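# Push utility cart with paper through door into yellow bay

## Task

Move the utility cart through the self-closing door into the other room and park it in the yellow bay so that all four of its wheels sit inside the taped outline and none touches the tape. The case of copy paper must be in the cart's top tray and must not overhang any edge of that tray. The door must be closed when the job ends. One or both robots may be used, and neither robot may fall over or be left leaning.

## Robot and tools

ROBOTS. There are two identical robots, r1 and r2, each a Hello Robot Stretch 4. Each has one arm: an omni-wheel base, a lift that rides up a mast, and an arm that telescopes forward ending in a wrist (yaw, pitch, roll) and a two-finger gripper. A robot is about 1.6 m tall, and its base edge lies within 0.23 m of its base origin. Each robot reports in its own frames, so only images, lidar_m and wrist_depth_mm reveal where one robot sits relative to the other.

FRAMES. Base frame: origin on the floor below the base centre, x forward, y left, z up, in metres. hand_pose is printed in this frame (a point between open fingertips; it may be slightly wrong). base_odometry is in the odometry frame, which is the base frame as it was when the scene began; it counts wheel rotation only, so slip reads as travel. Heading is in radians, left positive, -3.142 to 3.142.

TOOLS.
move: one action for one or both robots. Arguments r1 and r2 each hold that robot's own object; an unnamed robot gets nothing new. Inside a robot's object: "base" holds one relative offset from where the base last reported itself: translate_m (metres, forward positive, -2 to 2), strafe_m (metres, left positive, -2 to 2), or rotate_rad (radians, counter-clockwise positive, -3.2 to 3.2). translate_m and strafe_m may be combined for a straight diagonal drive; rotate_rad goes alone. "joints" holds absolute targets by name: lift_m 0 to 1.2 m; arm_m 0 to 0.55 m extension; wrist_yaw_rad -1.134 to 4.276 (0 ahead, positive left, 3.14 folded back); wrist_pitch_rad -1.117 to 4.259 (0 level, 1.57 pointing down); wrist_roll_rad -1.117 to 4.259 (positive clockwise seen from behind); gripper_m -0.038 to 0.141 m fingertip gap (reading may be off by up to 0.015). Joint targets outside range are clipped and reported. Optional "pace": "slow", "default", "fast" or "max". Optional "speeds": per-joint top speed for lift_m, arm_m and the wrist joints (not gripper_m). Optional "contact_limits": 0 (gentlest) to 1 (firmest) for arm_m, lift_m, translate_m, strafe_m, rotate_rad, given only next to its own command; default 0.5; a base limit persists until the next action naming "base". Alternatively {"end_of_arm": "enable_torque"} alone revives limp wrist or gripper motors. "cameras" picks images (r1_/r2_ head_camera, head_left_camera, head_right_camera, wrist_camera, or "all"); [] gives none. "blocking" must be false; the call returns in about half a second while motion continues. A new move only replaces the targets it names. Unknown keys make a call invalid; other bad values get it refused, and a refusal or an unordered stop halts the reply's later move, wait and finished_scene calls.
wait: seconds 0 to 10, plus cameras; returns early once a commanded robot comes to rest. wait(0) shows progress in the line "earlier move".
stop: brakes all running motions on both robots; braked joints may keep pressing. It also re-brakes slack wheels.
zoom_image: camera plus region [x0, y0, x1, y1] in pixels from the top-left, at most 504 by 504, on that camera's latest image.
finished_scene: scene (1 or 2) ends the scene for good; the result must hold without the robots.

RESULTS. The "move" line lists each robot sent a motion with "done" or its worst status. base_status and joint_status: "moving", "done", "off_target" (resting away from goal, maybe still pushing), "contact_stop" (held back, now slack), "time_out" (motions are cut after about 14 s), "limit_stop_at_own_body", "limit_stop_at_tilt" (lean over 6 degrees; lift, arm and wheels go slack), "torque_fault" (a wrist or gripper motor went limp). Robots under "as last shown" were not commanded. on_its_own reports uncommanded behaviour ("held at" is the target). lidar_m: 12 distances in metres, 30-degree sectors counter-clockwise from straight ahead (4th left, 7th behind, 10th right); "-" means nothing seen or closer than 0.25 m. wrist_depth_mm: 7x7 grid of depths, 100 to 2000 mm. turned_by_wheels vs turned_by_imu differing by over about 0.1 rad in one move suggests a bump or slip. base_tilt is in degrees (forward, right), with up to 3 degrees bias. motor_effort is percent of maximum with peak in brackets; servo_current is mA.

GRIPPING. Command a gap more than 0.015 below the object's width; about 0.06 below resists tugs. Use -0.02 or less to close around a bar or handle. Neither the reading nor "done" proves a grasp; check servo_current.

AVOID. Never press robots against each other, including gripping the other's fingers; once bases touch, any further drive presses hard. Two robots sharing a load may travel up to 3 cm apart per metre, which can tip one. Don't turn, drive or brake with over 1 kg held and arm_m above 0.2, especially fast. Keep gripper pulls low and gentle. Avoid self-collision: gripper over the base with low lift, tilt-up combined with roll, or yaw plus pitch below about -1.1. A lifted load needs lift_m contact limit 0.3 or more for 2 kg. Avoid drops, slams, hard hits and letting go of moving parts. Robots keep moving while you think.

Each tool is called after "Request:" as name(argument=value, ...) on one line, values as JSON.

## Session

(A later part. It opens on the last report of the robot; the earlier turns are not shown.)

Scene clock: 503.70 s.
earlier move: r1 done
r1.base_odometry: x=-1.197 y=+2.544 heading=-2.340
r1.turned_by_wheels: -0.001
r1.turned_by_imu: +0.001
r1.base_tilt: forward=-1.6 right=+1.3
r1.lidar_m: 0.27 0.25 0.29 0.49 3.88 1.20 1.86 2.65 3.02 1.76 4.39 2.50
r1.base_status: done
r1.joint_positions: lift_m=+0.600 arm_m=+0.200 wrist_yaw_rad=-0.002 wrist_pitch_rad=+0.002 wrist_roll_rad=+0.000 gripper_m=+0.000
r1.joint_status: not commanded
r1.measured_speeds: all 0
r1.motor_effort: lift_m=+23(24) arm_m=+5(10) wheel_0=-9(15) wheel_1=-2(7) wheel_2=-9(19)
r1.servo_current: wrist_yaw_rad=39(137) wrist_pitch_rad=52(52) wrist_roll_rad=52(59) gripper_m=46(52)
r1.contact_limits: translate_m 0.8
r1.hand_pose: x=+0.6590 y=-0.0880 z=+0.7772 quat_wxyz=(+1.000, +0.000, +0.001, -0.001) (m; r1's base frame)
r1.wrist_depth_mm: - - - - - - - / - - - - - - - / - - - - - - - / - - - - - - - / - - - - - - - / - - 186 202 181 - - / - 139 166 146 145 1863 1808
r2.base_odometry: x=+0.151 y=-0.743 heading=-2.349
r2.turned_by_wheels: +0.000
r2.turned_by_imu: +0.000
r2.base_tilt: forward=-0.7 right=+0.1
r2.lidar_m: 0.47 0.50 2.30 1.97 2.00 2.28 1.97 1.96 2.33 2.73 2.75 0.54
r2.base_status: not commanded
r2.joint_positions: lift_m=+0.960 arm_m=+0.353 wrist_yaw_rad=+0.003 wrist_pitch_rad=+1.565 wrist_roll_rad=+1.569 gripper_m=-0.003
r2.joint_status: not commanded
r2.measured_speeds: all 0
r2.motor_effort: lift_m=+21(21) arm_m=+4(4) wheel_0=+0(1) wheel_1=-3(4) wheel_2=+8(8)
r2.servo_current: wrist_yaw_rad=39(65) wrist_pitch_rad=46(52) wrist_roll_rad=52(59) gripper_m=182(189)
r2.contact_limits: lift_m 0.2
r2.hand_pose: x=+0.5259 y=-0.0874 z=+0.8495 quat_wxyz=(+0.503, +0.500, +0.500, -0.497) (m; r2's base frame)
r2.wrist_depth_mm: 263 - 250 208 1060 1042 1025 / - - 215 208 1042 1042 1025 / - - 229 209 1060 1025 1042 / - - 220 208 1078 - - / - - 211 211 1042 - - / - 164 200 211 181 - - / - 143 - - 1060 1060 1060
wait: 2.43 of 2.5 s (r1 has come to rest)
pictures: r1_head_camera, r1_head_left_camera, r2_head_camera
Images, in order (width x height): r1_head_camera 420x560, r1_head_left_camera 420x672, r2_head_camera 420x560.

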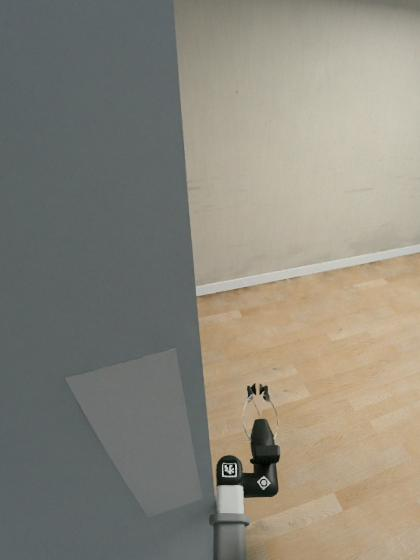

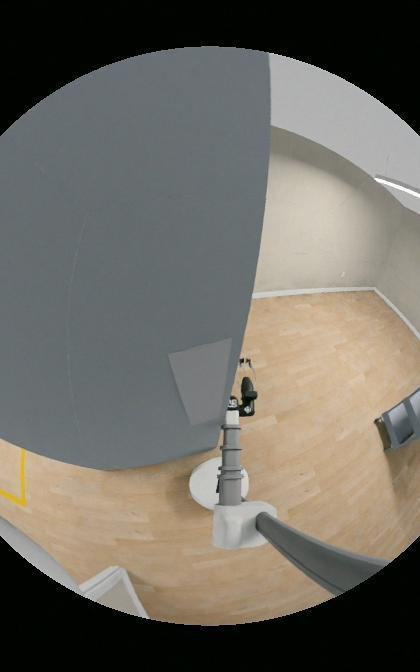

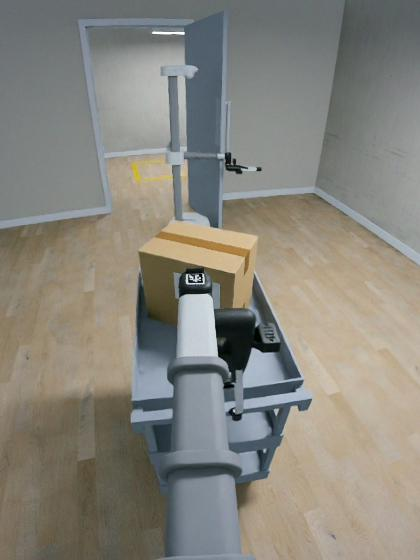

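Request:
move(blocking=false, r1={"base":{"translate_m":0.1,"strafe_m":-0.1},"contact_limits":{"translate_m":0.9},"pace":"slow"}, cameras=[])

Request:
wait(seconds=2.5, cameras=["r1_head_left_camera","r2_head_camera"])

Request:
move(blocking=false, r1={"base":{"translate_m":0.08,"strafe_m":-0.06},"contact_limits":{"translate_m":0.9},"pace":"slow"}, cameras=[])

Request:
wait(seconds=2.5, cameras=["r1_head_left_camera","r1_head_right_camera","r2_head_camera","r2_head_left_camera"])

Scene clock: 512.50 s.
move: r1 moving
r1.base_odometry: x=-1.209 y=+2.543 heading=-2.341
r1.turned_by_wheels: -0.001
r1.turned_by_imu: -0.001
r1.base_tilt: forward=-1.6 right=+1.3
r1.lidar_m: 0.25 0.25 0.25 0.44 3.89 1.24 1.88 2.64 3.03 1.76 4.35 2.49
r1.base_status: translate_m moving; strafe_m moving
r1.joint_positions: lift_m=+0.600 arm_m=+0.200 wrist_yaw_rad=-0.002 wrist_pitch_rad=+0.002 wrist_roll_rad=+0.000 gripper_m=+0.000
r1.joint_status: not commanded
r1.measured_speeds: translate_m=+0.036 strafe_m=-0.035 rotate_rad=+0.004 lift_m=+0.000 arm_m=+0.000 wrist_yaw_rad=+0.000 wrist_pitch_rad=+0.000 wrist_roll_rad=+0.000
r1.motor_effort: lift_m=+23(23) arm_m=+5(5) wheel_0=+2(8) wheel_1=-3(4) wheel_2=-10(11)
r1.servo_current: wrist_yaw_rad=46(65) wrist_pitch_rad=33(52) wrist_roll_rad=39(65) gripper_m=39(46)
r1.contact_limits: translate_m 0.9
r1.hand_pose: x=+0.6590 y=-0.0880 z=+0.7772 quat_wxyz=(+1.000, +0.000, +0.001, -0.001) (m; r1's base frame)
r1.wrist_depth_mm: - - - - - - - / - - - - - - - / - - - - - - - / - - - - - - - / - - - - - - - / - - 186 202 174 - - / - 140 166 145 145 1808 1863
r2: as last shown
r2.lidar_m: 0.47 0.48 2.29 2.00 1.99 2.28 1.97 1.96 2.34 2.73 2.74 0.53
r2.servo_current: wrist_yaw_rad=52(59) wrist_pitch_rad=46(52) wrist_roll_rad=52(59) gripper_m=182(189)
r2.contact_limits: lift_m 0.2
r2.wrist_depth_mm: 263 - 249 208 1060 1060 1042 / - - 216 208 1042 1060 1042 / - - 229 209 1042 1060 1060 / - - 220 210 1060 - - / - - 212 210 1060 - - / - 164 200 211 181 - - / - 143 - - 1078 1042 1060
pictures: none
No camera images: "cameras" was empty.

Scene clock: 514.67 s.
earlier move: r1 done
r1.base_odometry: x=-1.338 y=+2.542 heading=-2.340
r1.turned_by_wheels: +0.001
r1.turned_by_imu: +0.000
r1.base_tilt: forward=-1.6 right=+1.3
r1.lidar_m: 2.03 2.04 0.25 0.31 4.01 1.35 2.13 2.72 3.10 1.65 4.24 2.41
r1.base_status: done
r1.joint_positions: lift_m=+0.600 arm_m=+0.200 wrist_yaw_rad=-0.002 wrist_pitch_rad=+0.002 wrist_roll_rad=+0.000 gripper_m=+0.000
r1.joint_status: not commanded
r1.measured_speeds: all 0
r1.motor_effort: lift_m=+22(23) arm_m=+4(5) wheel_0=+5(10) wheel_1=+1(5) wheel_2=-5(13)
r1.servo_current: wrist_yaw_rad=59(72) wrist_pitch_rad=46(52) wrist_roll_rad=33(65) gripper_m=46(52)
r1.contact_limits: translate_m 0.9
r1.hand_pose: x=+0.6590 y=-0.0880 z=+0.7773 quat_wxyz=(+1.000, +0.000, +0.001, -0.001) (m; r1's base frame)
r1.wrist_depth_mm: - - - - - - - / - - - - - - - / - - - - - - - / - - - - - - - / - - - - - - - / - - 186 203 175 - - / - 132 158 145 145 1756 1808
r2.base_odometry: x=+0.151 y=-0.743 heading=-2.349
r2.turned_by_wheels: +0.000
r2.turned_by_imu: +0.000
r2.base_tilt: forward=-0.7 right=+0.0
r2.lidar_m: 0.46 0.51 2.31 1.98 1.98 2.28 1.94 1.97 2.32 2.73 2.74 0.53
r2.base_status: not commanded
r2.joint_positions: lift_m=+0.960 arm_m=+0.353 wrist_yaw_rad=+0.003 wrist_pitch_rad=+1.565 wrist_roll_rad=+1.569 gripper_m=-0.003
r2.joint_status: not commanded
r2.measured_speeds: all 0
r2.motor_effort: lift_m=+21(21) arm_m=+4(5) wheel_0=+0(1) wheel_1=-3(4) wheel_2=+8(8)
r2.servo_current: wrist_yaw_rad=46(59) wrist_pitch_rad=39(52) wrist_roll_rad=33(59) gripper_m=182(189)
r2.contact_limits: lift_m 0.2
r2.hand_pose: x=+0.5259 y=-0.0874 z=+0.8495 quat_wxyz=(+0.503, +0.500, +0.500, -0.497) (m; r2's base frame)
r2.wrist_depth_mm: 263 - 251 208 1060 1060 1025 / - - 216 208 1060 1042 1042 / - - 229 209 1060 1060 1042 / - - 220 210 1060 - - / - - 211 210 1060 - - / - 163 200 211 181 - - / - 143 - - 1060 1060 1042
wait: 2.17 of 2.5 s (r1 has come to rest)
pictures: r1_head_left_camera, r2_head_camera
Images, in order (width x height): r1_head_left_camera 420x672, r2_head_camera 420x560.

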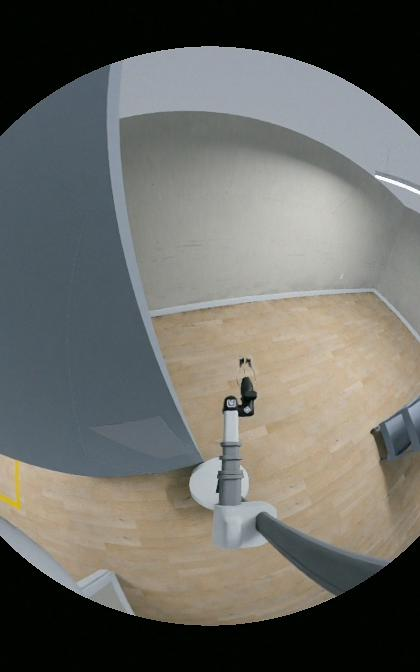

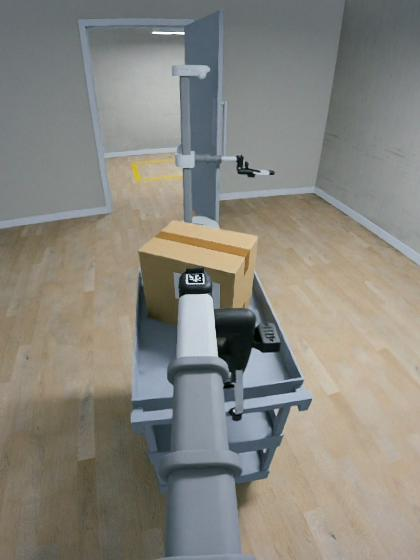

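Scene clock: 515.17 s.
move: r1 moving
r1.base_odometry: x=-1.351 y=+2.539 heading=-2.340
r1.turned_by_wheels: +0.000
r1.turned_by_imu: +0.000
r1.base_tilt: forward=-1.6 right=+1.3
r1.lidar_m: 2.03 2.03 0.25 0.32 4.00 1.36 2.16 2.71 3.14 1.65 4.25 2.36
r1.base_status: translate_m moving; strafe_m moving
r1.joint_positions: lift_m=+0.600 arm_m=+0.200 wrist_yaw_rad=-0.002 wrist_pitch_rad=+0.002 wrist_roll_rad=+0.000 gripper_m=+0.000
r1.joint_status: not commanded
r1.measured_speeds: translate_m=+0.042 strafe_m=-0.032 rotate_rad=+0.000 lift_m=+0.000 arm_m=+0.000 wrist_yaw_rad=+0.000 wrist_pitch_rad=+0.000 wrist_roll_rad=+0.000
r1.motor_effort: lift_m=+22(22) arm_m=+4(5) wheel_0=+9(12) wheel_1=+1(3) wheel_2=-8(8)
r1.servo_current: wrist_yaw_rad=52(65) wrist_pitch_rad=46(46) wrist_roll_rad=52(59) gripper_m=46(46)
r1.contact_limits: translate_m 0.9
r1.hand_pose: x=+0.6590 y=-0.0880 z=+0.7773 quat_wxyz=(+1.000, +0.000, +0.001, -0.001) (m; r1's base frame)
r1.wrist_depth_mm: - - - - - - - / - - - - - - - / - - - - - - - / - - - - - - - / - - - - - - - / - - 186 202 175 - - / - 132 158 145 144 1863 1808
r2: as last shown
r2.base_tilt: forward=-0.6 right=+0.0
r2.lidar_m: 0.45 0.51 2.31 1.99 2.01 2.26 1.95 1.98 2.33 2.74 2.75 0.54
r2.motor_effort: lift_m=+21(21) arm_m=+4(4) wheel_0=+0(1) wheel_1=-3(4) wheel_2=+8(8)
r2.servo_current: wrist_yaw_rad=46(59) wrist_pitch_rad=46(46) wrist_roll_rad=46(59) gripper_m=182(182)
r2.contact_limits: lift_m 0.2
r2.wrist_depth_mm: 263 - 251 208 1060 1060 1042 / - - 215 208 1042 1042 1042 / - - 229 209 1060 1042 1060 / - - 220 209 1042 - - / - - 211 211 1042 - - / - 163 200 211 180 - - / - 143 - - 1042 1098 1078
pictures: none
No camera images: "cameras" was empty.

Scene clock: 516.87 s.
earlier move: r1 done
r1.base_odometry: x=-1.437 y=+2.526 heading=-2.340
r1.turned_by_wheels: +0.000
r1.turned_by_imu: +0.000
r1.base_tilt: forward=-1.6 right=+1.3
r1.lidar_m: 1.97 1.97 0.25 0.27 4.07 1.45 2.29 2.78 3.19 1.58 4.12 2.31
r1.base_status: done
r1.joint_positions: lift_m=+0.600 arm_m=+0.200 wrist_yaw_rad=-0.002 wrist_pitch_rad=+0.002 wrist_roll_rad=+0.000 gripper_m=+0.000
r1.joint_status: not commanded
r1.measured_speeds: all 0
r1.motor_effort: lift_m=+22(22) arm_m=+4(5) wheel_0=+3(12) wheel_1=+2(4) wheel_2=-4(8)
r1.servo_current: wrist_yaw_rad=39(72) wrist_pitch_rad=39(46) wrist_roll_rad=46(59) gripper_m=39(52)
r1.contact_limits: translate_m 0.9
r1.hand_pose: x=+0.6590 y=-0.0880 z=+0.7773 quat_wxyz=(+1.000, +0.000, +0.001, -0.001) (m; r1's base frame)
r1.wrist_depth_mm: - - - - - - - / - - - - - - - / - - - - - - - / - - - - - - - / - - - - - - - / - - 186 202 175 - - / - 132 158 145 135 1756 1863
r2.base_odometry: x=+0.151 y=-0.743 heading=-2.349
r2.turned_by_wheels: +0.000
r2.turned_by_imu: +0.000
r2.base_tilt: forward=-0.7 right=+0.1
r2.lidar_m: 0.47 0.51 2.31 1.98 1.97 2.26 1.97 1.96 2.34 2.74 2.74 0.51
r2.base_status: not commanded
r2.joint_positions: lift_m=+0.960 arm_m=+0.353 wrist_yaw_rad=+0.003 wrist_pitch_rad=+1.565 wrist_roll_rad=+1.569 gripper_m=-0.003
r2.joint_status: not commanded
r2.measured_speeds: all 0
r2.motor_effort: lift_m=+21(21) arm_m=+4(5) wheel_0=+0(1) wheel_1=-3(4) wheel_2=+8(8)
r2.servo_current: wrist_yaw_rad=52(65) wrist_pitch_rad=52(52) wrist_roll_rad=46(59) gripper_m=176(189)
r2.contact_limits: lift_m 0.2
r2.hand_pose: x=+0.5259 y=-0.0874 z=+0.8495 quat_wxyz=(+0.503, +0.500, +0.500, -0.497) (m; r2's base frame)
r2.wrist_depth_mm: 262 - 250 208 1042 1042 1042 / - - 215 208 1042 1042 1042 / - - 230 209 1060 1060 1042 / - - 220 209 1060 - - / - - 211 209 1060 - - / - 164 200 210 180 - - / - 143 - - 1078 1060 1042
wait: 1.70 of 2.5 s (r1 has come to rest)
pictures: r1_head_left_camera, r1_head_right_camera, r2_head_camera, r2_head_left_camera
Images, in order (width x height): r1_head_left_camera 420x672, r1_head_right_camera 420x672, r2_head_camera 420x560, r2_head_left_camera 420x672.

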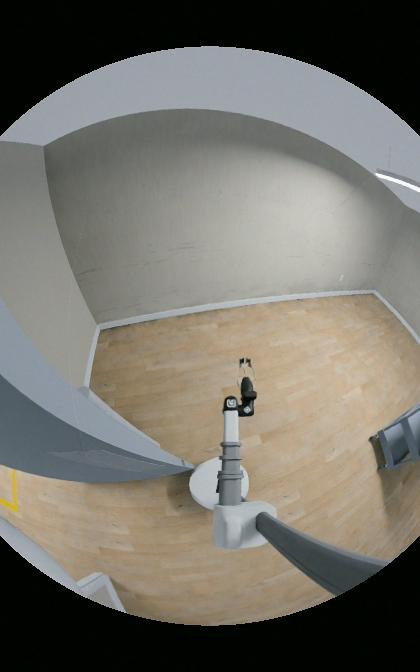

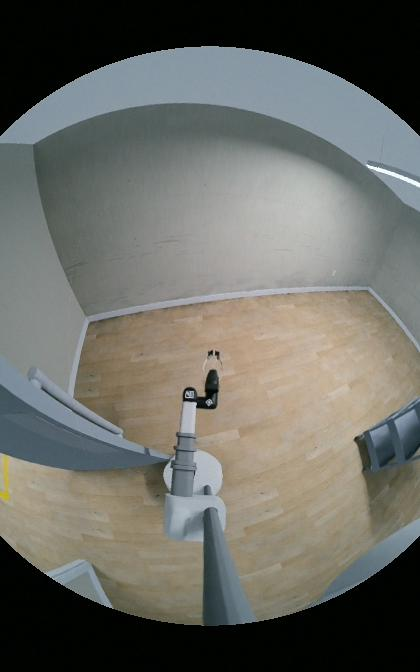

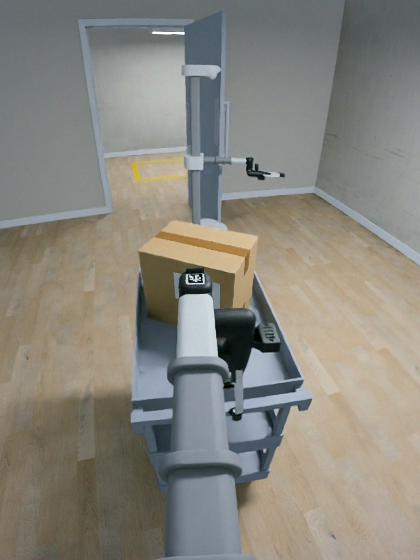

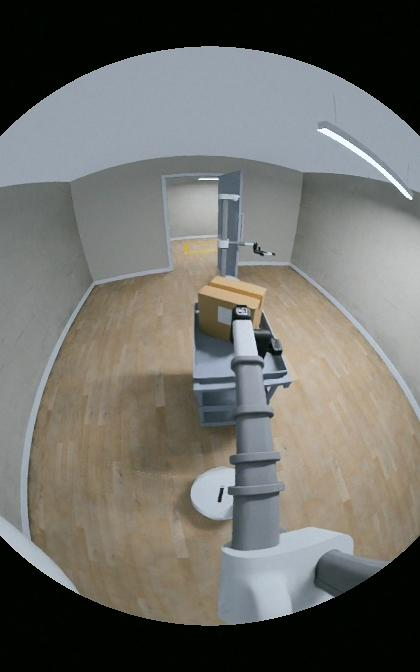

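Request:
move(blocking=false, r1={"base":{"translate_m":0.12,"strafe_m":-0.02},"contact_limits":{"translate_m":0.8},"pace":"slow","joints":{"arm_m":0.0}}, cameras=[])

Request:
wait(seconds=2.5, cameras=["r1_head_left_camera","r2_head_camera","r2_head_right_camera"])

Request:
zoom_image(camera="r2_head_camera", region=[60, 0, 320, 300])

Scene clock: 523.10 s.
move: r1 moving
r1.base_odometry: x=-1.447 y=+2.519 heading=-2.340
r1.turned_by_wheels: +0.001
r1.turned_by_imu: +0.000
r1.base_tilt: forward=-1.6 right=+1.2
r1.lidar_m: 1.96 1.93 0.25 0.26 4.09 1.45 2.32 2.79 3.20 1.57 4.13 2.29
r1.base_status: translate_m moving; strafe_m moving
r1.joint_positions: lift_m=+0.600 arm_m=+0.187 wrist_yaw_rad=-0.002 wrist_pitch_rad=+0.002 wrist_roll_rad=+0.000 gripper_m=+0.000
r1.joint_status: arm_m moving
r1.measured_speeds: translate_m=+0.049 strafe_m=-0.008 rotate_rad=+0.000 lift_m=+0.000 arm_m=-0.049 wrist_yaw_rad=+0.000 wrist_pitch_rad=+0.000 wrist_roll_rad=+0.000
r1.motor_effort: lift_m=+22(22) arm_m=-6(7) wheel_0=+6(8) wheel_1=+9(10) wheel_2=-8(9)
r1.servo_current: wrist_yaw_rad=39(72) wrist_pitch_rad=33(52) wrist_roll_rad=46(59) gripper_m=52(52)
r1.contact_limits: translate_m 0.8
r1.hand_pose: x=+0.6466 y=-0.0880 z=+0.7773 quat_wxyz=(+1.000, +0.000, +0.001, -0.001) (m; r1's base frame)
r1.wrist_depth_mm: - - - - - - - / - - - - - - - / - - - - - - - / - - - - - - - / - - - - - - - / - - 186 202 175 - - / - 132 158 145 135 1756 1808
r2: as last shown
r2.lidar_m: 0.47 0.52 2.30 1.97 1.99 2.29 1.97 1.97 2.34 2.74 2.74 0.53
r2.motor_effort: lift_m=+21(21) arm_m=+4(4) wheel_0=+0(1) wheel_1=-3(4) wheel_2=+8(8)
r2.servo_current: wrist_yaw_rad=46(52) wrist_pitch_rad=39(52) wrist_roll_rad=52(59) gripper_m=182(182)
r2.contact_limits: lift_m 0.2
r2.wrist_depth_mm: 264 - 250 208 1042 1042 1042 / - - 215 208 1060 1042 1042 / - - 230 209 1060 1042 1042 / - - 220 208 1078 - - / - - 212 209 1078 - - / - 164 199 210 181 - - / - 143 - - 1060 1060 1060
pictures: none
No camera images: "cameras" was empty.

Scene clock: 525.60 s.
earlier move: r1 moving
r1.base_odometry: x=-1.534 y=+2.454 heading=-2.340
r1.turned_by_wheels: +0.000
r1.turned_by_imu: +0.000
r1.base_tilt: forward=-1.6 right=+1.3
r1.lidar_m: 1.85 1.85 0.32 0.26 0.72 1.57 2.40 2.89 3.31 1.56 3.89 2.17
r1.base_status: done
r1.joint_positions: lift_m=+0.600 arm_m=+0.000 wrist_yaw_rad=-0.002 wrist_pitch_rad=+0.002 wrist_roll_rad=+0.000 gripper_m=+0.000
r1.joint_status: arm_m moving
r1.measured_speeds: translate_m=+0.000 strafe_m=+0.000 rotate_rad=+0.000 lift_m=+0.000 arm_m=-0.001 wrist_yaw_rad=+0.000 wrist_pitch_rad=+0.000 wrist_roll_rad=+0.000
r1.motor_effort: lift_m=+22(22) arm_m=-5(8) wheel_0=+0(8) wheel_1=+9(11) wheel_2=-2(9)
r1.servo_current: wrist_yaw_rad=59(78) wrist_pitch_rad=39(52) wrist_roll_rad=46(65) gripper_m=39(52)
r1.contact_limits: translate_m 0.8
r1.hand_pose: x=+0.4592 y=-0.0880 z=+0.7773 quat_wxyz=(+1.000, +0.000, +0.001, -0.001) (m; r1's base frame)
r1.wrist_depth_mm: - - - - - - - / - - - - - - - / - - - - - - - / - - - - - - - / - - - - - - - / - - 187 203 175 - - / - 132 158 145 145 1808 1863
r2.base_odometry: x=+0.151 y=-0.743 heading=-2.349
r2.turned_by_wheels: +0.000
r2.turned_by_imu: +0.000
r2.base_tilt: forward=-0.6 right=+0.1
r2.lidar_m: 0.48 0.53 2.28 1.99 2.00 2.27 1.96 1.97 2.34 2.74 2.74 0.52
r2.base_status: not commanded
r2.joint_positions: lift_m=+0.960 arm_m=+0.353 wrist_yaw_rad=+0.003 wrist_pitch_rad=+1.565 wrist_roll_rad=+1.569 gripper_m=-0.003
r2.joint_status: not commanded
r2.measured_speeds: all 0
r2.motor_effort: lift_m=+21(21) arm_m=+4(5) wheel_0=+0(1) wheel_1=-3(4) wheel_2=+8(8)
r2.servo_current: wrist_yaw_rad=46(59) wrist_pitch_rad=46(59) wrist_roll_rad=59(59) gripper_m=182(189)
r2.contact_limits: lift_m 0.2
r2.hand_pose: x=+0.5259 y=-0.0874 z=+0.8495 quat_wxyz=(+0.503, +0.500, +0.500, -0.497) (m; r2's base frame)
r2.wrist_depth_mm: 263 - 251 208 1042 1025 1042 / - - 216 208 1078 1060 1042 / - - 229 208 1060 1060 1060 / - - 220 209 1060 - - / - - 211 210 1060 - - / - 164 200 211 180 - - / - 143 - - 1060 1060 1060
wait: 2.50 s; no rest
pictures: r1_head_left_camera, r2_head_camera, r2_head_right_camera
Images, in order (width x height): r1_head_left_camera 420x672, r2_head_camera 420x560, r2_head_right_camera 420x672.

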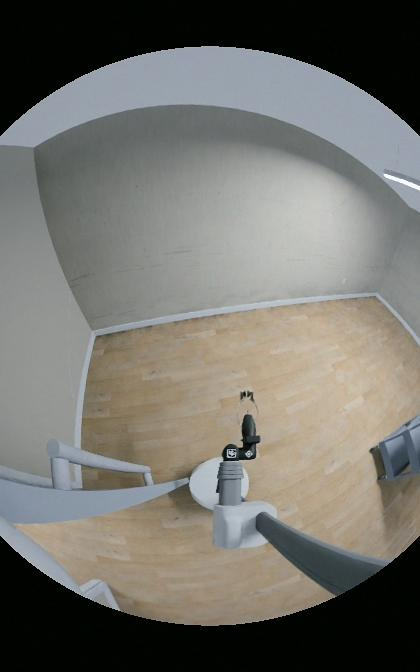

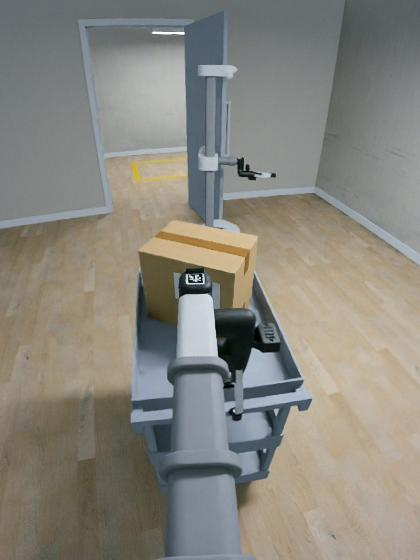

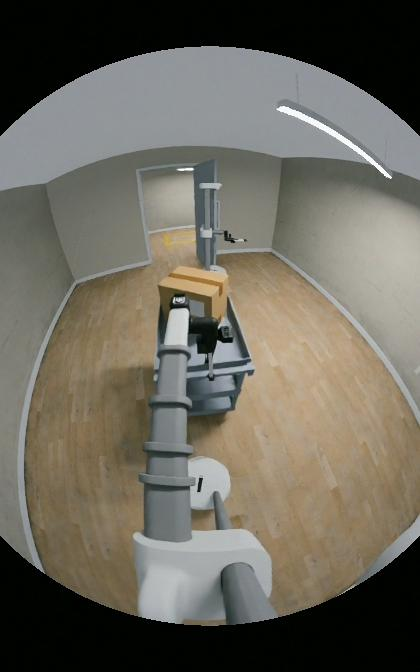

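Scaled by 1.680 from the camera's 420x560 image, which has a finer 1200x1600 frame.

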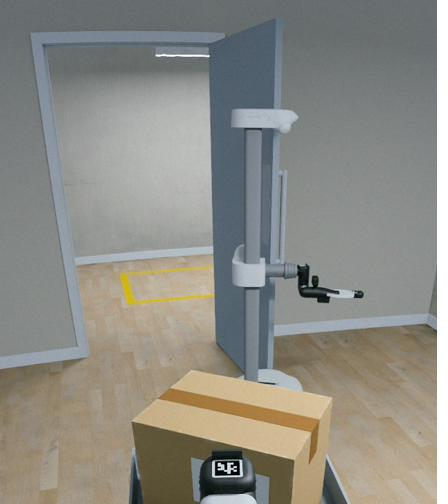

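Request:
move(blocking=false, r2={"base":{"rotate_rad":0.13},"pace":"slow"}, cameras=[])

Request:
wait(seconds=1.5, cameras=["r2_wrist_camera"])

Request:
move(blocking=false, r2={"base":{"rotate_rad":0.13},"pace":"slow"}, cameras=[])

Request:
wait(seconds=2, cameras=["r2_wrist_camera","r2_head_camera","r2_head_left_camera"])

Scene clock: 547.73 s.
earlier move: r1 done
move: r2 moving
r1.base_odometry: x=-1.534 y=+2.454 heading=-2.340
r1.turned_by_wheels: +0.000
r1.turned_by_imu: +0.000
r1.base_tilt: forward=-1.6 right=+1.2
r1.lidar_m: 1.87 1.85 0.31 0.26 0.73 1.55 2.43 2.87 3.30 1.57 3.85 2.18
r1.base_status: not commanded
r1.joint_positions: lift_m=+0.600 arm_m=+0.000 wrist_yaw_rad=-0.002 wrist_pitch_rad=+0.002 wrist_roll_rad=+0.000 gripper_m=+0.000
r1.joint_status: all done
r1.measured_speeds: all 0
r1.motor_effort: lift_m=+22(22) arm_m=-5(5) wheel_0=+0(1) wheel_1=+9(9) wheel_2=-2(2)
r1.servo_current: wrist_yaw_rad=59(59) wrist_pitch_rad=52(52) wrist_roll_rad=33(59) gripper_m=39(46)
r1.contact_limits: translate_m 0.8
r1.hand_pose: x=+0.4592 y=-0.0880 z=+0.7773 quat_wxyz=(+1.000, +0.000, +0.001, -0.001) (m; r1's base frame)
r1.wrist_depth_mm: - - - - - - - / - - - - - - - / - - - - - - - / - - - - - - - / - - - - - - - / - - 186 202 175 - - / - 132 158 145 144 1756 1863
r2.base_odometry: x=+0.151 y=-0.743 heading=-2.244
r2.turned_by_wheels: +0.105
r2.turned_by_imu: +0.102
r2.base_tilt: forward=-0.7 right=+0.1
r2.lidar_m: 0.47 0.52 2.22 1.95 2.03 2.15 1.96 1.98 2.50 2.74 2.77 0.52
r2.base_status: rotate_rad moving
r2.joint_positions: lift_m=+0.960 arm_m=+0.353 wrist_yaw_rad=+0.000 wrist_pitch_rad=+1.569 wrist_roll_rad=+1.570 gripper_m=-0.003
r2.joint_status: not commanded
r2.measured_speeds: translate_m=-0.001 strafe_m=+0.002 rotate_rad=+0.252 lift_m=+0.001 arm_m=+0.000 wrist_yaw_rad=-0.023 wrist_pitch_rad=+0.007 wrist_roll_rad=+0.017
r2.motor_effort: lift_m=+21(21) arm_m=+5(5) wheel_0=-8(13) wheel_1=-6(8) wheel_2=-10(14)
r2.servo_current: wrist_yaw_rad=39(59) wrist_pitch_rad=33(46) wrist_roll_rad=46(65) gripper_m=176(189)
r2.contact_limits: lift_m 0.2
r2.hand_pose: x=+0.5243 y=-0.0874 z=+0.8496 quat_wxyz=(+0.501, +0.500, +0.500, -0.499) (m; r2's base frame)
r2.wrist_depth_mm: - - - 244 1078 1060 1060 / - - - 285 1060 1078 1042 / - - - 237 1078 1060 1078 / - - - 854 1042 - - / - - 211 233 1042 - - / - 162 185 304 183 - 1060 / - - - - 1078 1078 1078
pictures: none
No camera images: "cameras" was empty.

Scene clock: 548.23 s.
earlier move: r2 done
r1.base_odometry: x=-1.534 y=+2.454 heading=-2.340
r1.turned_by_wheels: +0.000
r1.turned_by_imu: +0.000
r1.base_tilt: forward=-1.6 right=+1.3
r1.lidar_m: 1.84 1.85 0.30 0.25 0.75 1.56 2.40 2.88 3.29 1.56 3.89 2.20
r1.base_status: not commanded
r1.joint_positions: lift_m=+0.600 arm_m=+0.000 wrist_yaw_rad=-0.002 wrist_pitch_rad=+0.002 wrist_roll_rad=+0.000 gripper_m=+0.000
r1.joint_status: all done
r1.measured_speeds: all 0
r1.motor_effort: lift_m=+22(22) arm_m=-5(5) wheel_0=-1(1) wheel_1=+9(9) wheel_2=-2(2)
r1.servo_current: wrist_yaw_rad=52(59) wrist_pitch_rad=46(52) wrist_roll_rad=39(65) gripper_m=46(46)
r1.contact_limits: translate_m 0.8
r1.hand_pose: x=+0.4592 y=-0.0880 z=+0.7773 quat_wxyz=(+1.000, +0.000, +0.001, -0.001) (m; r1's base frame)
r1.wrist_depth_mm: - - - - - - - / - - - - - - - / - - - - - - - / - - - - - - - / - - - - - - - / - - 186 203 175 - - / - 132 158 145 144 1756 1808
r2.base_odometry: x=+0.151 y=-0.743 heading=-2.221
r2.turned_by_wheels: +0.024
r2.turned_by_imu: +0.023
r2.base_tilt: forward=-0.7 right=+0.1
r2.lidar_m: 0.49 0.54 2.16 1.96 2.01 2.14 1.94 1.98 2.54 2.72 2.77 0.49
r2.base_status: done
r2.joint_positions: lift_m=+0.960 arm_m=+0.353 wrist_yaw_rad=-0.002 wrist_pitch_rad=+1.570 wrist_roll_rad=+1.571 gripper_m=-0.003
r2.joint_status: not commanded
r2.measured_speeds: all 0
r2.motor_effort: lift_m=+20(21) arm_m=+5(6) wheel_0=-6(13) wheel_1=-6(8) wheel_2=-9(14)
r2.servo_current: wrist_yaw_rad=39(59) wrist_pitch_rad=33(46) wrist_roll_rad=52(65) gripper_m=169(189)
r2.contact_limits: lift_m 0.2
r2.hand_pose: x=+0.5240 y=-0.0874 z=+0.8496 quat_wxyz=(+0.500, +0.501, +0.499, -0.500) (m; r2's base frame)
r2.wrist_depth_mm: - - - 247 211 1078 1078 / - - - 257 212 1060 1042 / - - - 287 1078 1060 1060 / - - - 854 1060 - - / - - 211 277 1060 - - / - 161 185 212 183 - 1078 / - - - - 1078 1060 1078
wait: 0.50 of 1.5 s (r2 has come to rest)
pictures: r2_wrist_camera
Images, in order (width x height): r2_wrist_camera 616x392.

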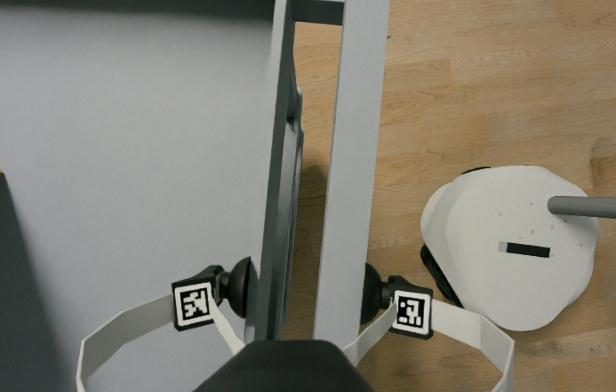

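Scene clock: 548.73 s.
move: r2 moving
r1: as last shown
r1.lidar_m: 1.85 1.86 0.30 0.25 0.73 1.57 2.41 2.88 3.31 1.58 3.95 2.14
r1.motor_effort: lift_m=+22(22) arm_m=-5(5) wheel_0=+0(1) wheel_1=+9(9) wheel_2=-2(2)
r1.servo_current: wrist_yaw_rad=46(72) wrist_pitch_rad=39(46) wrist_roll_rad=52(52) gripper_m=46(52)
r1.contact_limits: translate_m 0.8
r1.wrist_depth_mm: - - - - - - - / - - - - - - - / - - - - - - - / - - - - - - - / - - - - - - - / - - 186 203 175 - - / - 132 158 145 145 1756 1808
r2.base_odometry: x=+0.151 y=-0.743 heading=-2.115
r2.turned_by_wheels: +0.106
r2.turned_by_imu: +0.103
r2.base_tilt: forward=-0.7 right=+0.1
r2.lidar_m: 0.51 2.89 2.10 1.97 2.03 2.07 1.97 2.02 2.80 2.71 2.86 0.46
r2.base_status: rotate_rad moving
r2.joint_positions: lift_m=+0.960 arm_m=+0.353 wrist_yaw_rad=-0.005 wrist_pitch_rad=+1.571 wrist_roll_rad=+1.574 gripper_m=-0.003
r2.joint_status: not commanded
r2.measured_speeds: translate_m=-0.001 strafe_m=+0.001 rotate_rad=+0.238 lift_m=+0.000 arm_m=+0.000 wrist_yaw_rad=-0.011 wrist_pitch_rad=+0.002 wrist_roll_rad=+0.008
r2.motor_effort: lift_m=+20(20) arm_m=+7(7) wheel_0=-7(18) wheel_1=-6(11) wheel_2=-11(17)
r2.servo_current: wrist_yaw_rad=46(52) wrist_pitch_rad=46(46) wrist_roll_rad=65(65) gripper_m=163(176)
r2.contact_limits: lift_m 0.2
r2.hand_pose: x=+0.5232 y=-0.0874 z=+0.8496 quat_wxyz=(+0.498, +0.502, +0.498, -0.502) (m; r2's base frame)
r2.wrist_depth_mm: - - - - 211 1060 1098 / - - - - 211 1060 1078 / - - - 1060 211 1078 1060 / - - - 1060 211 - 809 / - - - 1060 212 - - / - 160 182 228 194 - 1060 / - - - - 1078 1078 -
pictures: none
No camera images: "cameras" was empty.

Scene clock: 549.23 s.
earlier move: r2 done
r1.base_odometry: x=-1.534 y=+2.454 heading=-2.340
r1.turned_by_wheels: +0.000
r1.turned_by_imu: +0.000
r1.base_tilt: forward=-1.5 right=+1.3
r1.lidar_m: 1.87 1.86 0.30 0.26 0.75 1.57 2.42 2.88 3.31 1.57 3.89 2.17
r1.base_status: not commanded
r1.joint_positions: lift_m=+0.600 arm_m=+0.000 wrist_yaw_rad=-0.002 wrist_pitch_rad=+0.002 wrist_roll_rad=+0.000 gripper_m=+0.000
r1.joint_status: not commanded
r1.measured_speeds: all 0
r1.motor_effort: lift_m=+22(22) arm_m=-5(5) wheel_0=-1(1) wheel_1=+9(9) wheel_2=-2(2)
r1.servo_current: wrist_yaw_rad=52(72) wrist_pitch_rad=33(46) wrist_roll_rad=52(52) gripper_m=39(52)
r1.contact_limits: translate_m 0.8
r1.hand_pose: x=+0.4592 y=-0.0880 z=+0.7773 quat_wxyz=(+1.000, +0.000, +0.001, -0.001) (m; r1's base frame)
r1.wrist_depth_mm: - - - - - - - / - - - - - - - / - - - - - - - / - - - - - - - / - - - - - - - / - - 186 203 175 - - / - 132 158 145 145 1708 1863
r2.base_odometry: x=+0.151 y=-0.743 heading=-2.092
r2.turned_by_wheels: +0.023
r2.turned_by_imu: +0.022
r2.base_tilt: forward=-0.7 right=+0.0
r2.lidar_m: 0.49 2.83 2.09 1.98 2.07 2.06 1.97 2.07 2.84 2.73 2.85 0.47
r2.base_status: done
r2.joint_positions: lift_m=+0.960 arm_m=+0.353 wrist_yaw_rad=-0.006 wrist_pitch_rad=+1.572 wrist_roll_rad=+1.574 gripper_m=-0.003
r2.joint_status: not commanded
r2.measured_speeds: all 0
r2.motor_effort: lift_m=+20(20) arm_m=+7(7) wheel_0=-4(18) wheel_1=-6(11) wheel_2=-10(17)
r2.servo_current: wrist_yaw_rad=52(59) wrist_pitch_rad=39(46) wrist_roll_rad=39(65) gripper_m=163(176)
r2.contact_limits: lift_m 0.2
r2.hand_pose: x=+0.5229 y=-0.0874 z=+0.8496 quat_wxyz=(+0.497, +0.502, +0.498, -0.503) (m; r2's base frame)
r2.wrist_depth_mm: - - - - 235 1060 1060 / - - - - 211 1060 1060 / - - - 1060 211 1078 1060 / - - - 1078 211 - 854 / - - - 1060 213 - - / - 160 181 230 195 - 1078 / - - - - 177 1078 -
wait: 0.50 of 2 s (r2 has come to rest)
pictures: r2_head_camera, r2_head_left_camera, r2_wrist_camera
Images, in order (width x height): r2_head_camera 420x560, r2_head_left_camera 420x672, r2_wrist_camera 616x392.

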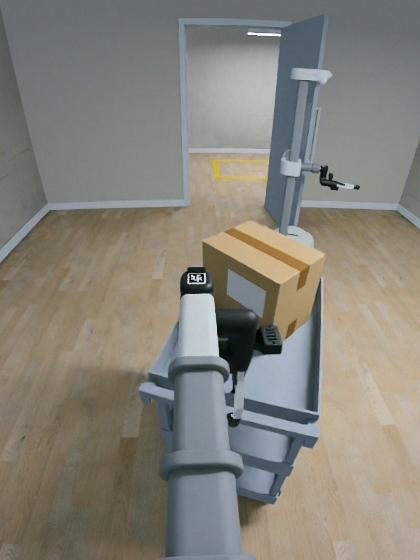

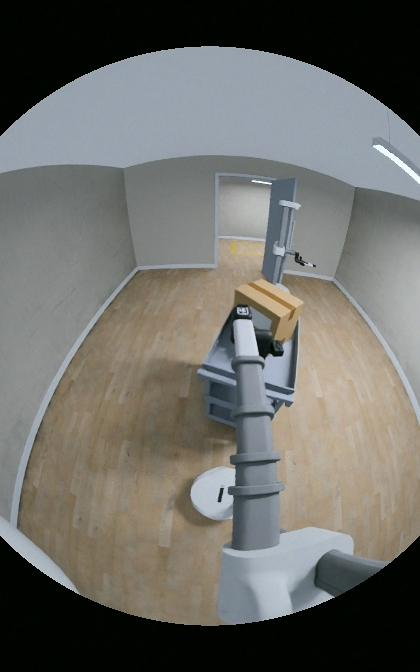

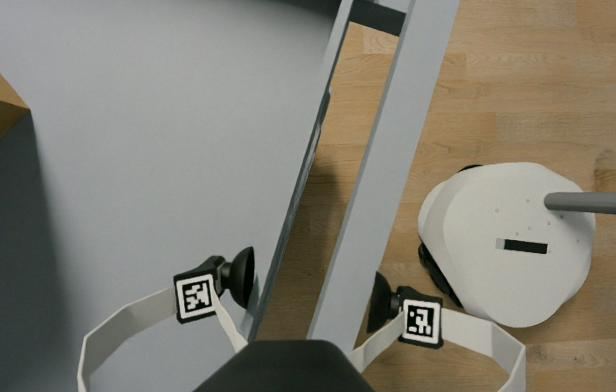

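Request:
move(blocking=false, r2={"base":{"strafe_m":-0.12},"pace":"slow"}, cameras=[])

Request:
wait(seconds=2.5, cameras=["r2_wrist_camera","r2_head_camera"])

Scene clock: 556.10 s.
move: r2 moving
r1: as last shown
r1.base_tilt: forward=-1.6 right=+1.3
r1.lidar_m: 1.87 1.85 0.31 0.25 0.73 1.54 2.40 2.89 3.29 1.59 3.87 2.19
r1.motor_effort: lift_m=+22(22) arm_m=-5(5) wheel_0=+0(1) wheel_1=+8(9) wheel_2=-2(2)
r1.servo_current: wrist_yaw_rad=52(59) wrist_pitch_rad=46(46) wrist_roll_rad=46(52) gripper_m=46(46)
r1.contact_limits: translate_m 0.8
r1.wrist_depth_mm: - - - - - - - / - - - - - - - / - - - - - - - / - - - - - - - / - - - - - - - / - - 186 202 175 - - / - 132 158 145 145 1808 1921
r2.base_odometry: x=+0.139 y=-0.736 heading=-2.093
r2.turned_by_wheels: +0.000
r2.turned_by_imu: +0.000
r2.base_tilt: forward=-0.7 right=+0.0
r2.lidar_m: 0.50 2.83 2.08 1.99 2.08 2.07 1.95 2.08 2.80 2.69 2.81 0.48
r2.base_status: strafe_m moving
r2.joint_positions: lift_m=+0.960 arm_m=+0.353 wrist_yaw_rad=-0.006 wrist_pitch_rad=+1.572 wrist_roll_rad=+1.575 gripper_m=-0.003
r2.joint_status: not commanded
r2.measured_speeds: translate_m=+0.000 strafe_m=-0.056 rotate_rad=+0.001 lift_m=+0.000 arm_m=+0.000 wrist_yaw_rad=+0.000 wrist_pitch_rad=+0.000 wrist_roll_rad=+0.000
r2.motor_effort: lift_m=+20(20) arm_m=+6(7) wheel_0=+10(10) wheel_1=-9(10) wheel_2=-1(8)
r2.servo_current: wrist_yaw_rad=46(59) wrist_pitch_rad=39(46) wrist_roll_rad=65(65) gripper_m=163(163)
r2.contact_limits: lift_m 0.2
r2.hand_pose: x=+0.5229 y=-0.0874 z=+0.8496 quat_wxyz=(+0.497, +0.502, +0.498, -0.503) (m; r2's base frame)
r2.wrist_depth_mm: - - - - 212 1078 1060 / - - - - 211 1060 1078 / - - - 1078 212 1060 1078 / - - - 1060 212 - 854 / - - 200 236 212 - - / - 160 181 216 195 - 1078 / - - - - 177 1078 -
pictures: none
No camera images: "cameras" was empty.

Scene clock: 557.93 s.
earlier move: r2 done
r1.base_odometry: x=-1.534 y=+2.454 heading=-2.340
r1.turned_by_wheels: +0.000
r1.turned_by_imu: +0.000
r1.base_tilt: forward=-1.6 right=+1.3
r1.lidar_m: 1.85 1.85 0.29 0.25 0.73 1.54 2.41 2.88 3.30 1.55 3.88 2.21
r1.base_status: not commanded
r1.joint_positions: lift_m=+0.600 arm_m=+0.000 wrist_yaw_rad=-0.002 wrist_pitch_rad=+0.002 wrist_roll_rad=+0.000 gripper_m=+0.000
r1.joint_status: not commanded
r1.measured_speeds: all 0
r1.motor_effort: lift_m=+22(22) arm_m=-5(5) wheel_0=+0(1) wheel_1=+9(9) wheel_2=-2(2)
r1.servo_current: wrist_yaw_rad=46(65) wrist_pitch_rad=39(52) wrist_roll_rad=33(59) gripper_m=39(52)
r1.contact_limits: translate_m 0.8
r1.hand_pose: x=+0.4592 y=-0.0880 z=+0.7773 quat_wxyz=(+1.000, +0.000, +0.001, -0.001) (m; r1's base frame)
r1.wrist_depth_mm: - - - - - - - / - - - - - - - / - - - - - - - / - - - - - - - / - - - - - - - / - - 186 202 174 - - / - 132 158 145 145 1808 1921
r2.base_odometry: x=+0.047 y=-0.683 heading=-2.092
r2.turned_by_wheels: +0.001
r2.turned_by_imu: +0.000
r2.base_tilt: forward=-0.6 right=+0.1
r2.lidar_m: 0.48 0.54 2.21 2.09 2.23 2.04 1.98 2.06 2.72 2.61 2.72 0.49
r2.base_status: done
r2.joint_positions: lift_m=+0.960 arm_m=+0.353 wrist_yaw_rad=-0.006 wrist_pitch_rad=+1.572 wrist_roll_rad=+1.575 gripper_m=-0.003
r2.joint_status: not commanded
r2.measured_speeds: all 0
r2.motor_effort: lift_m=+20(20) arm_m=+6(7) wheel_0=+6(11) wheel_1=-4(10) wheel_2=-1(8)
r2.servo_current: wrist_yaw_rad=65(65) wrist_pitch_rad=39(52) wrist_roll_rad=59(65) gripper_m=163(169)
r2.contact_limits: lift_m 0.2
r2.hand_pose: x=+0.5229 y=-0.0874 z=+0.8496 quat_wxyz=(+0.497, +0.502, +0.498, -0.503) (m; r2's base frame)
r2.wrist_depth_mm: - - - 258 210 1060 1060 / - - - 281 211 1060 1060 / - - - 278 211 1060 1078 / - - - 559 1078 - 809 / - - 211 282 991 - - / - 161 184 212 180 - 1078 / - - - - 1078 1098 1118
wait: 1.83 of 2.5 s (r2 has come to rest)
pictures: r2_head_camera, r2_wrist_camera
Images, in order (width x height): r2_head_camera 420x560, r2_wrist_camera 616x392.

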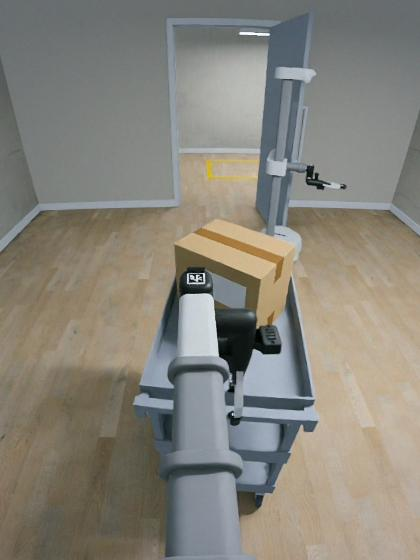

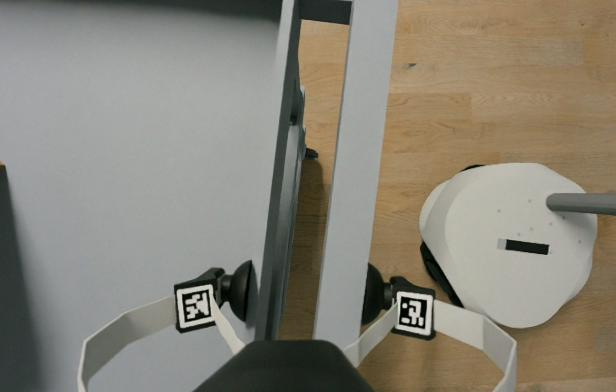

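Request:
move(blocking=false, r2={"base":{"translate_m":0.4,"strafe_m":-0.03},"pace":"slow"}, cameras=[])

Request:
wait(seconds=5.5, cameras=["r2_wrist_camera","r2_head_camera"])

Scene clock: 566.83 s.
move: r2 moving
r1: as last shown
r1.lidar_m: 1.85 1.86 0.32 0.27 0.71 1.56 2.42 2.89 3.31 1.53 3.91 2.18
r1.servo_current: wrist_yaw_rad=52(59) wrist_pitch_rad=46(46) wrist_roll_rad=59(59) gripper_m=46(52)
r1.contact_limits: translate_m 0.8
r1.wrist_depth_mm: - - - - - - - / - - - - - - - / - - - - - - - / - - - - - - - / - - - - - - - / - - 186 203 175 - - / - 132 158 145 145 1708 1863
r2.base_odometry: x=+0.040 y=-0.693 heading=-2.092
r2.turned_by_wheels: +0.000
r2.turned_by_imu: +0.000
r2.base_tilt: forward=-0.7 right=+0.1
r2.lidar_m: 0.47 0.51 2.23 2.10 2.24 2.07 1.98 2.09 2.71 2.61 2.74 0.47
r2.base_status: translate_m moving; strafe_m moving
r2.joint_positions: lift_m=+0.960 arm_m=+0.353 wrist_yaw_rad=-0.006 wrist_pitch_rad=+1.574 wrist_roll_rad=+1.575 gripper_m=-0.003
r2.joint_status: not commanded
r2.measured_speeds: translate_m=+0.048 strafe_m=-0.004 rotate_rad=-0.002 lift_m=+0.000 arm_m=+0.000 wrist_yaw_rad=+0.000 wrist_pitch_rad=+0.010 wrist_roll_rad=+0.000
r2.motor_effort: lift_m=+20(20) arm_m=+6(7) wheel_0=+7(12) wheel_1=+5(6) wheel_2=-14(14)
r2.servo_current: wrist_yaw_rad=59(59) wrist_pitch_rad=46(46) wrist_roll_rad=46(65) gripper_m=163(169)
r2.contact_limits: lift_m 0.2
r2.hand_pose: x=+0.5223 y=-0.0874 z=+0.8496 quat_wxyz=(+0.497, +0.502, +0.498, -0.503) (m; r2's base frame)
r2.wrist_depth_mm: - - - 260 211 1060 1078 / - - - 1060 211 1060 1060 / - - - 1042 211 1060 1060 / - - - 1060 212 - 854 / - - - 215 213 - - / - 158 185 1078 182 160 1078 / - - - - 1060 1060 1078
pictures: none
No camera images: "cameras" was empty.

Scene clock: 571.63 s.
earlier move: r2 done
r1.base_odometry: x=-1.534 y=+2.454 heading=-2.340
r1.turned_by_wheels: +0.000
r1.turned_by_imu: +0.000
r1.base_tilt: forward=-1.6 right=+1.3
r1.lidar_m: 1.87 1.85 0.28 0.25 0.74 1.54 2.40 2.88 1.28 1.34 3.91 2.19
r1.base_status: not commanded
r1.joint_positions: lift_m=+0.600 arm_m=+0.000 wrist_yaw_rad=-0.002 wrist_pitch_rad=+0.002 wrist_roll_rad=+0.000 gripper_m=+0.000
r1.joint_status: not commanded
r1.measured_speeds: all 0
r1.motor_effort: lift_m=+22(22) arm_m=-5(5) wheel_0=-1(1) wheel_1=+9(9) wheel_2=-2(2)
r1.servo_current: wrist_yaw_rad=52(72) wrist_pitch_rad=46(52) wrist_roll_rad=39(65) gripper_m=33(52)
r1.contact_limits: translate_m 0.8
r1.hand_pose: x=+0.4592 y=-0.0880 z=+0.7773 quat_wxyz=(+1.000, +0.000, +0.001, -0.001) (m; r1's base frame)
r1.wrist_depth_mm: - - - - - - - / - - - - - - - / - - - - - - - / - - - - - - - / - - - - - - - / - - 186 203 175 - - / - 132 158 145 145 1808 1808
r2.base_odometry: x=-0.177 y=-1.015 heading=-2.091
r2.turned_by_wheels: +0.001
r2.turned_by_imu: +0.003
r2.base_tilt: forward=-0.7 right=+0.1
r2.lidar_m: 0.39 0.39 2.25 2.15 2.23 2.45 2.37 2.48 2.68 2.59 2.71 0.54
r2.base_status: done
r2.joint_positions: lift_m=+0.960 arm_m=+0.353 wrist_yaw_rad=+0.003 wrist_pitch_rad=+1.575 wrist_roll_rad=+1.565 gripper_m=-0.003
r2.joint_status: not commanded
r2.measured_speeds: all 0
r2.motor_effort: lift_m=+20(20) arm_m=+7(7) wheel_0=+9(13) wheel_1=+6(9) wheel_2=-5(16)
r2.servo_current: wrist_yaw_rad=52(65) wrist_pitch_rad=39(52) wrist_roll_rad=52(65) gripper_m=169(176)
r2.contact_limits: lift_m 0.2
r2.hand_pose: x=+0.5228 y=-0.0874 z=+0.8496 quat_wxyz=(+0.501, +0.497, +0.503, -0.499) (m; r2's base frame)
r2.wrist_depth_mm: 229 229 235 1060 1060 1060 1060 / 248 254 252 1042 1060 1060 1060 / - - 263 211 1078 1078 1078 / - - 226 211 1060 - 1060 / - - 220 212 209 - - / - - 196 225 180 168 - / - 144 165 - - 1078 1098
wait: 4.80 of 5.5 s (r2 has come to rest)
pictures: r2_head_camera, r2_wrist_camera
Images, in order (width x height): r2_head_camera 420x560, r2_wrist_camera 616x392.

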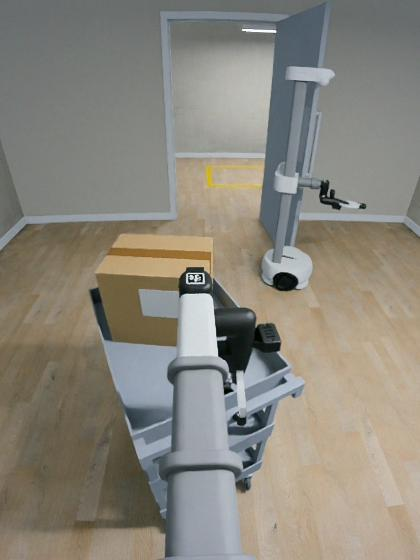

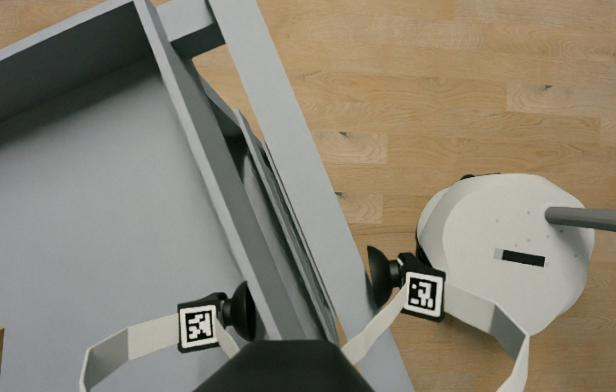

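Request:
move(blocking=false, r2={"base":{"strafe_m":0.2},"pace":"slow"}, cameras=[])

Request:
wait(seconds=3.2, cameras=["r2_wrist_camera","r2_head_camera"])

Scene clock: 606.37 s.
move: r2 moving
r1: as last shown
r1.lidar_m: 1.85 1.84 0.28 0.26 0.72 1.56 2.41 2.89 1.27 1.34 3.90 2.20
r1.motor_effort: lift_m=+22(22) arm_m=-5(5) wheel_0=+0(1) wheel_1=+9(9) wheel_2=-2(2)
r1.servo_current: wrist_yaw_rad=52(59) wrist_pitch_rad=46(46) wrist_roll_rad=46(59) gripper_m=46(46)
r1.contact_limits: translate_m 0.8
r1.wrist_depth_mm: - - - - - - - / - - - - - - - / - - - - - - - / - - - - - - - / - - - - - - - / - - 186 202 175 - - / - 132 158 146 144 1756 1863
r2.base_odometry: x=-0.165 y=-1.022 heading=-2.091
r2.turned_by_wheels: +0.000
r2.turned_by_imu: +0.000
r2.base_tilt: forward=-0.6 right=+0.1
r2.lidar_m: 0.40 0.39 2.22 2.12 2.24 2.48 2.37 2.50 2.70 2.60 2.73 0.52
r2.base_status: strafe_m moving
r2.joint_positions: lift_m=+0.960 arm_m=+0.353 wrist_yaw_rad=+0.003 wrist_pitch_rad=+1.575 wrist_roll_rad=+1.565 gripper_m=-0.003
r2.joint_status: not commanded
r2.measured_speeds: translate_m=+0.000 strafe_m=+0.057 rotate_rad=-0.003 lift_m=+0.000 arm_m=+0.000 wrist_yaw_rad=+0.000 wrist_pitch_rad=+0.000 wrist_roll_rad=+0.000
r2.motor_effort: lift_m=+20(20) arm_m=+7(7) wheel_0=-7(10) wheel_1=+10(11) wheel_2=+0(3)
r2.servo_current: wrist_yaw_rad=39(59) wrist_pitch_rad=39(52) wrist_roll_rad=52(59) gripper_m=163(169)
r2.contact_limits: lift_m 0.2
r2.hand_pose: x=+0.5228 y=-0.0874 z=+0.8496 quat_wxyz=(+0.501, +0.497, +0.503, -0.499) (m; r2's base frame)
r2.wrist_depth_mm: 223 234 236 1078 1060 1078 1078 / 251 - 270 1060 1060 1078 1060 / - - 267 211 1078 1060 1078 / - - 220 211 1078 - 1078 / - - 216 212 213 - - / - - 192 212 179 162 - / - 143 - - 213 1098 1078
pictures: none
No camera images: "cameras" was empty.

Scene clock: 609.00 s.
earlier move: r2 done
r1.base_odometry: x=-1.534 y=+2.454 heading=-2.340
r1.turned_by_wheels: +0.000
r1.turned_by_imu: +0.000
r1.base_tilt: forward=-1.6 right=+1.3
r1.lidar_m: 1.87 1.84 0.30 0.25 0.72 1.58 2.41 2.89 1.28 1.39 3.87 2.20
r1.base_status: not commanded
r1.joint_positions: lift_m=+0.600 arm_m=+0.000 wrist_yaw_rad=-0.002 wrist_pitch_rad=+0.002 wrist_roll_rad=+0.000 gripper_m=+0.000
r1.joint_status: not commanded
r1.measured_speeds: all 0
r1.motor_effort: lift_m=+22(22) arm_m=-5(5) wheel_0=+0(1) wheel_1=+9(9) wheel_2=-2(2)
r1.servo_current: wrist_yaw_rad=65(72) wrist_pitch_rad=39(52) wrist_roll_rad=39(72) gripper_m=46(52)
r1.contact_limits: translate_m 0.8
r1.hand_pose: x=+0.4592 y=-0.0880 z=+0.7773 quat_wxyz=(+1.000, +0.000, +0.001, -0.001) (m; r1's base frame)
r1.wrist_depth_mm: - - - - - - - / - - - - - - - / - - - - - - - / - - - - - - - / - - - - - - - / - - 186 202 175 - - / - 132 158 145 145 1808 1808
r2.base_odometry: x=-0.004 y=-1.114 heading=-2.091
r2.turned_by_wheels: +0.000
r2.turned_by_imu: +0.001
r2.base_tilt: forward=-0.7 right=+0.1
r2.lidar_m: 0.46 0.52 2.03 1.92 2.00 2.44 2.37 2.50 2.87 2.79 2.91 0.54
r2.base_status: done
r2.joint_positions: lift_m=+0.960 arm_m=+0.353 wrist_yaw_rad=+0.003 wrist_pitch_rad=+1.571 wrist_roll_rad=+1.565 gripper_m=-0.003
r2.joint_status: not commanded
r2.measured_speeds: all 0
r2.motor_effort: lift_m=+20(20) arm_m=+6(7) wheel_0=-4(11) wheel_1=+4(11) wheel_2=+0(3)
r2.servo_current: wrist_yaw_rad=46(59) wrist_pitch_rad=39(52) wrist_roll_rad=46(65) gripper_m=163(176)
r2.contact_limits: lift_m 0.2
r2.hand_pose: x=+0.5240 y=-0.0874 z=+0.8496 quat_wxyz=(+0.502, +0.498, +0.502, -0.498) (m; r2's base frame)
r2.wrist_depth_mm: 266 - 256 211 1042 1042 1060 / - - 236 211 1078 1042 1060 / - - 224 211 1060 1078 1060 / - - 242 211 1078 - 1060 / - - 212 212 1060 - - / - 161 186 212 179 - - / - 137 - - 1060 1060 1060
wait: 2.63 of 3.2 s (r2 has come to rest)
pictures: r2_head_camera, r2_wrist_camera
Images, in order (width x height): r2_head_camera 420x560, r2_wrist_camera 616x392.

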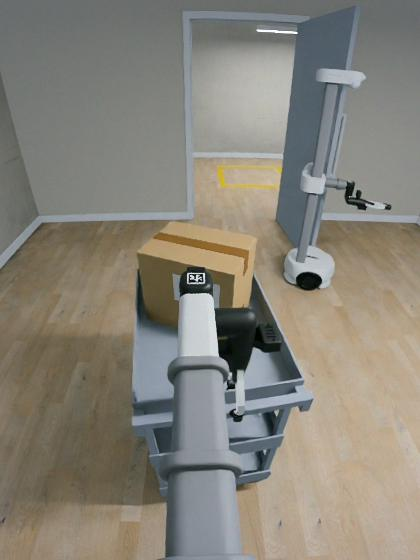

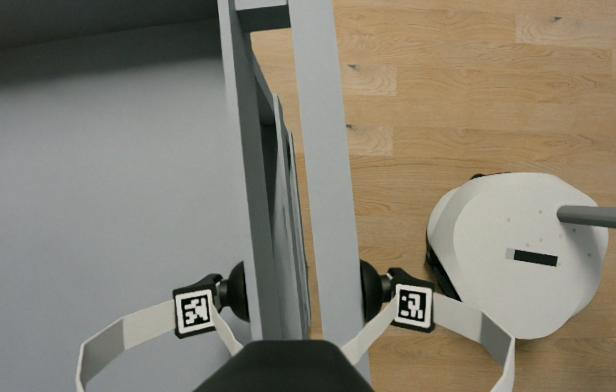

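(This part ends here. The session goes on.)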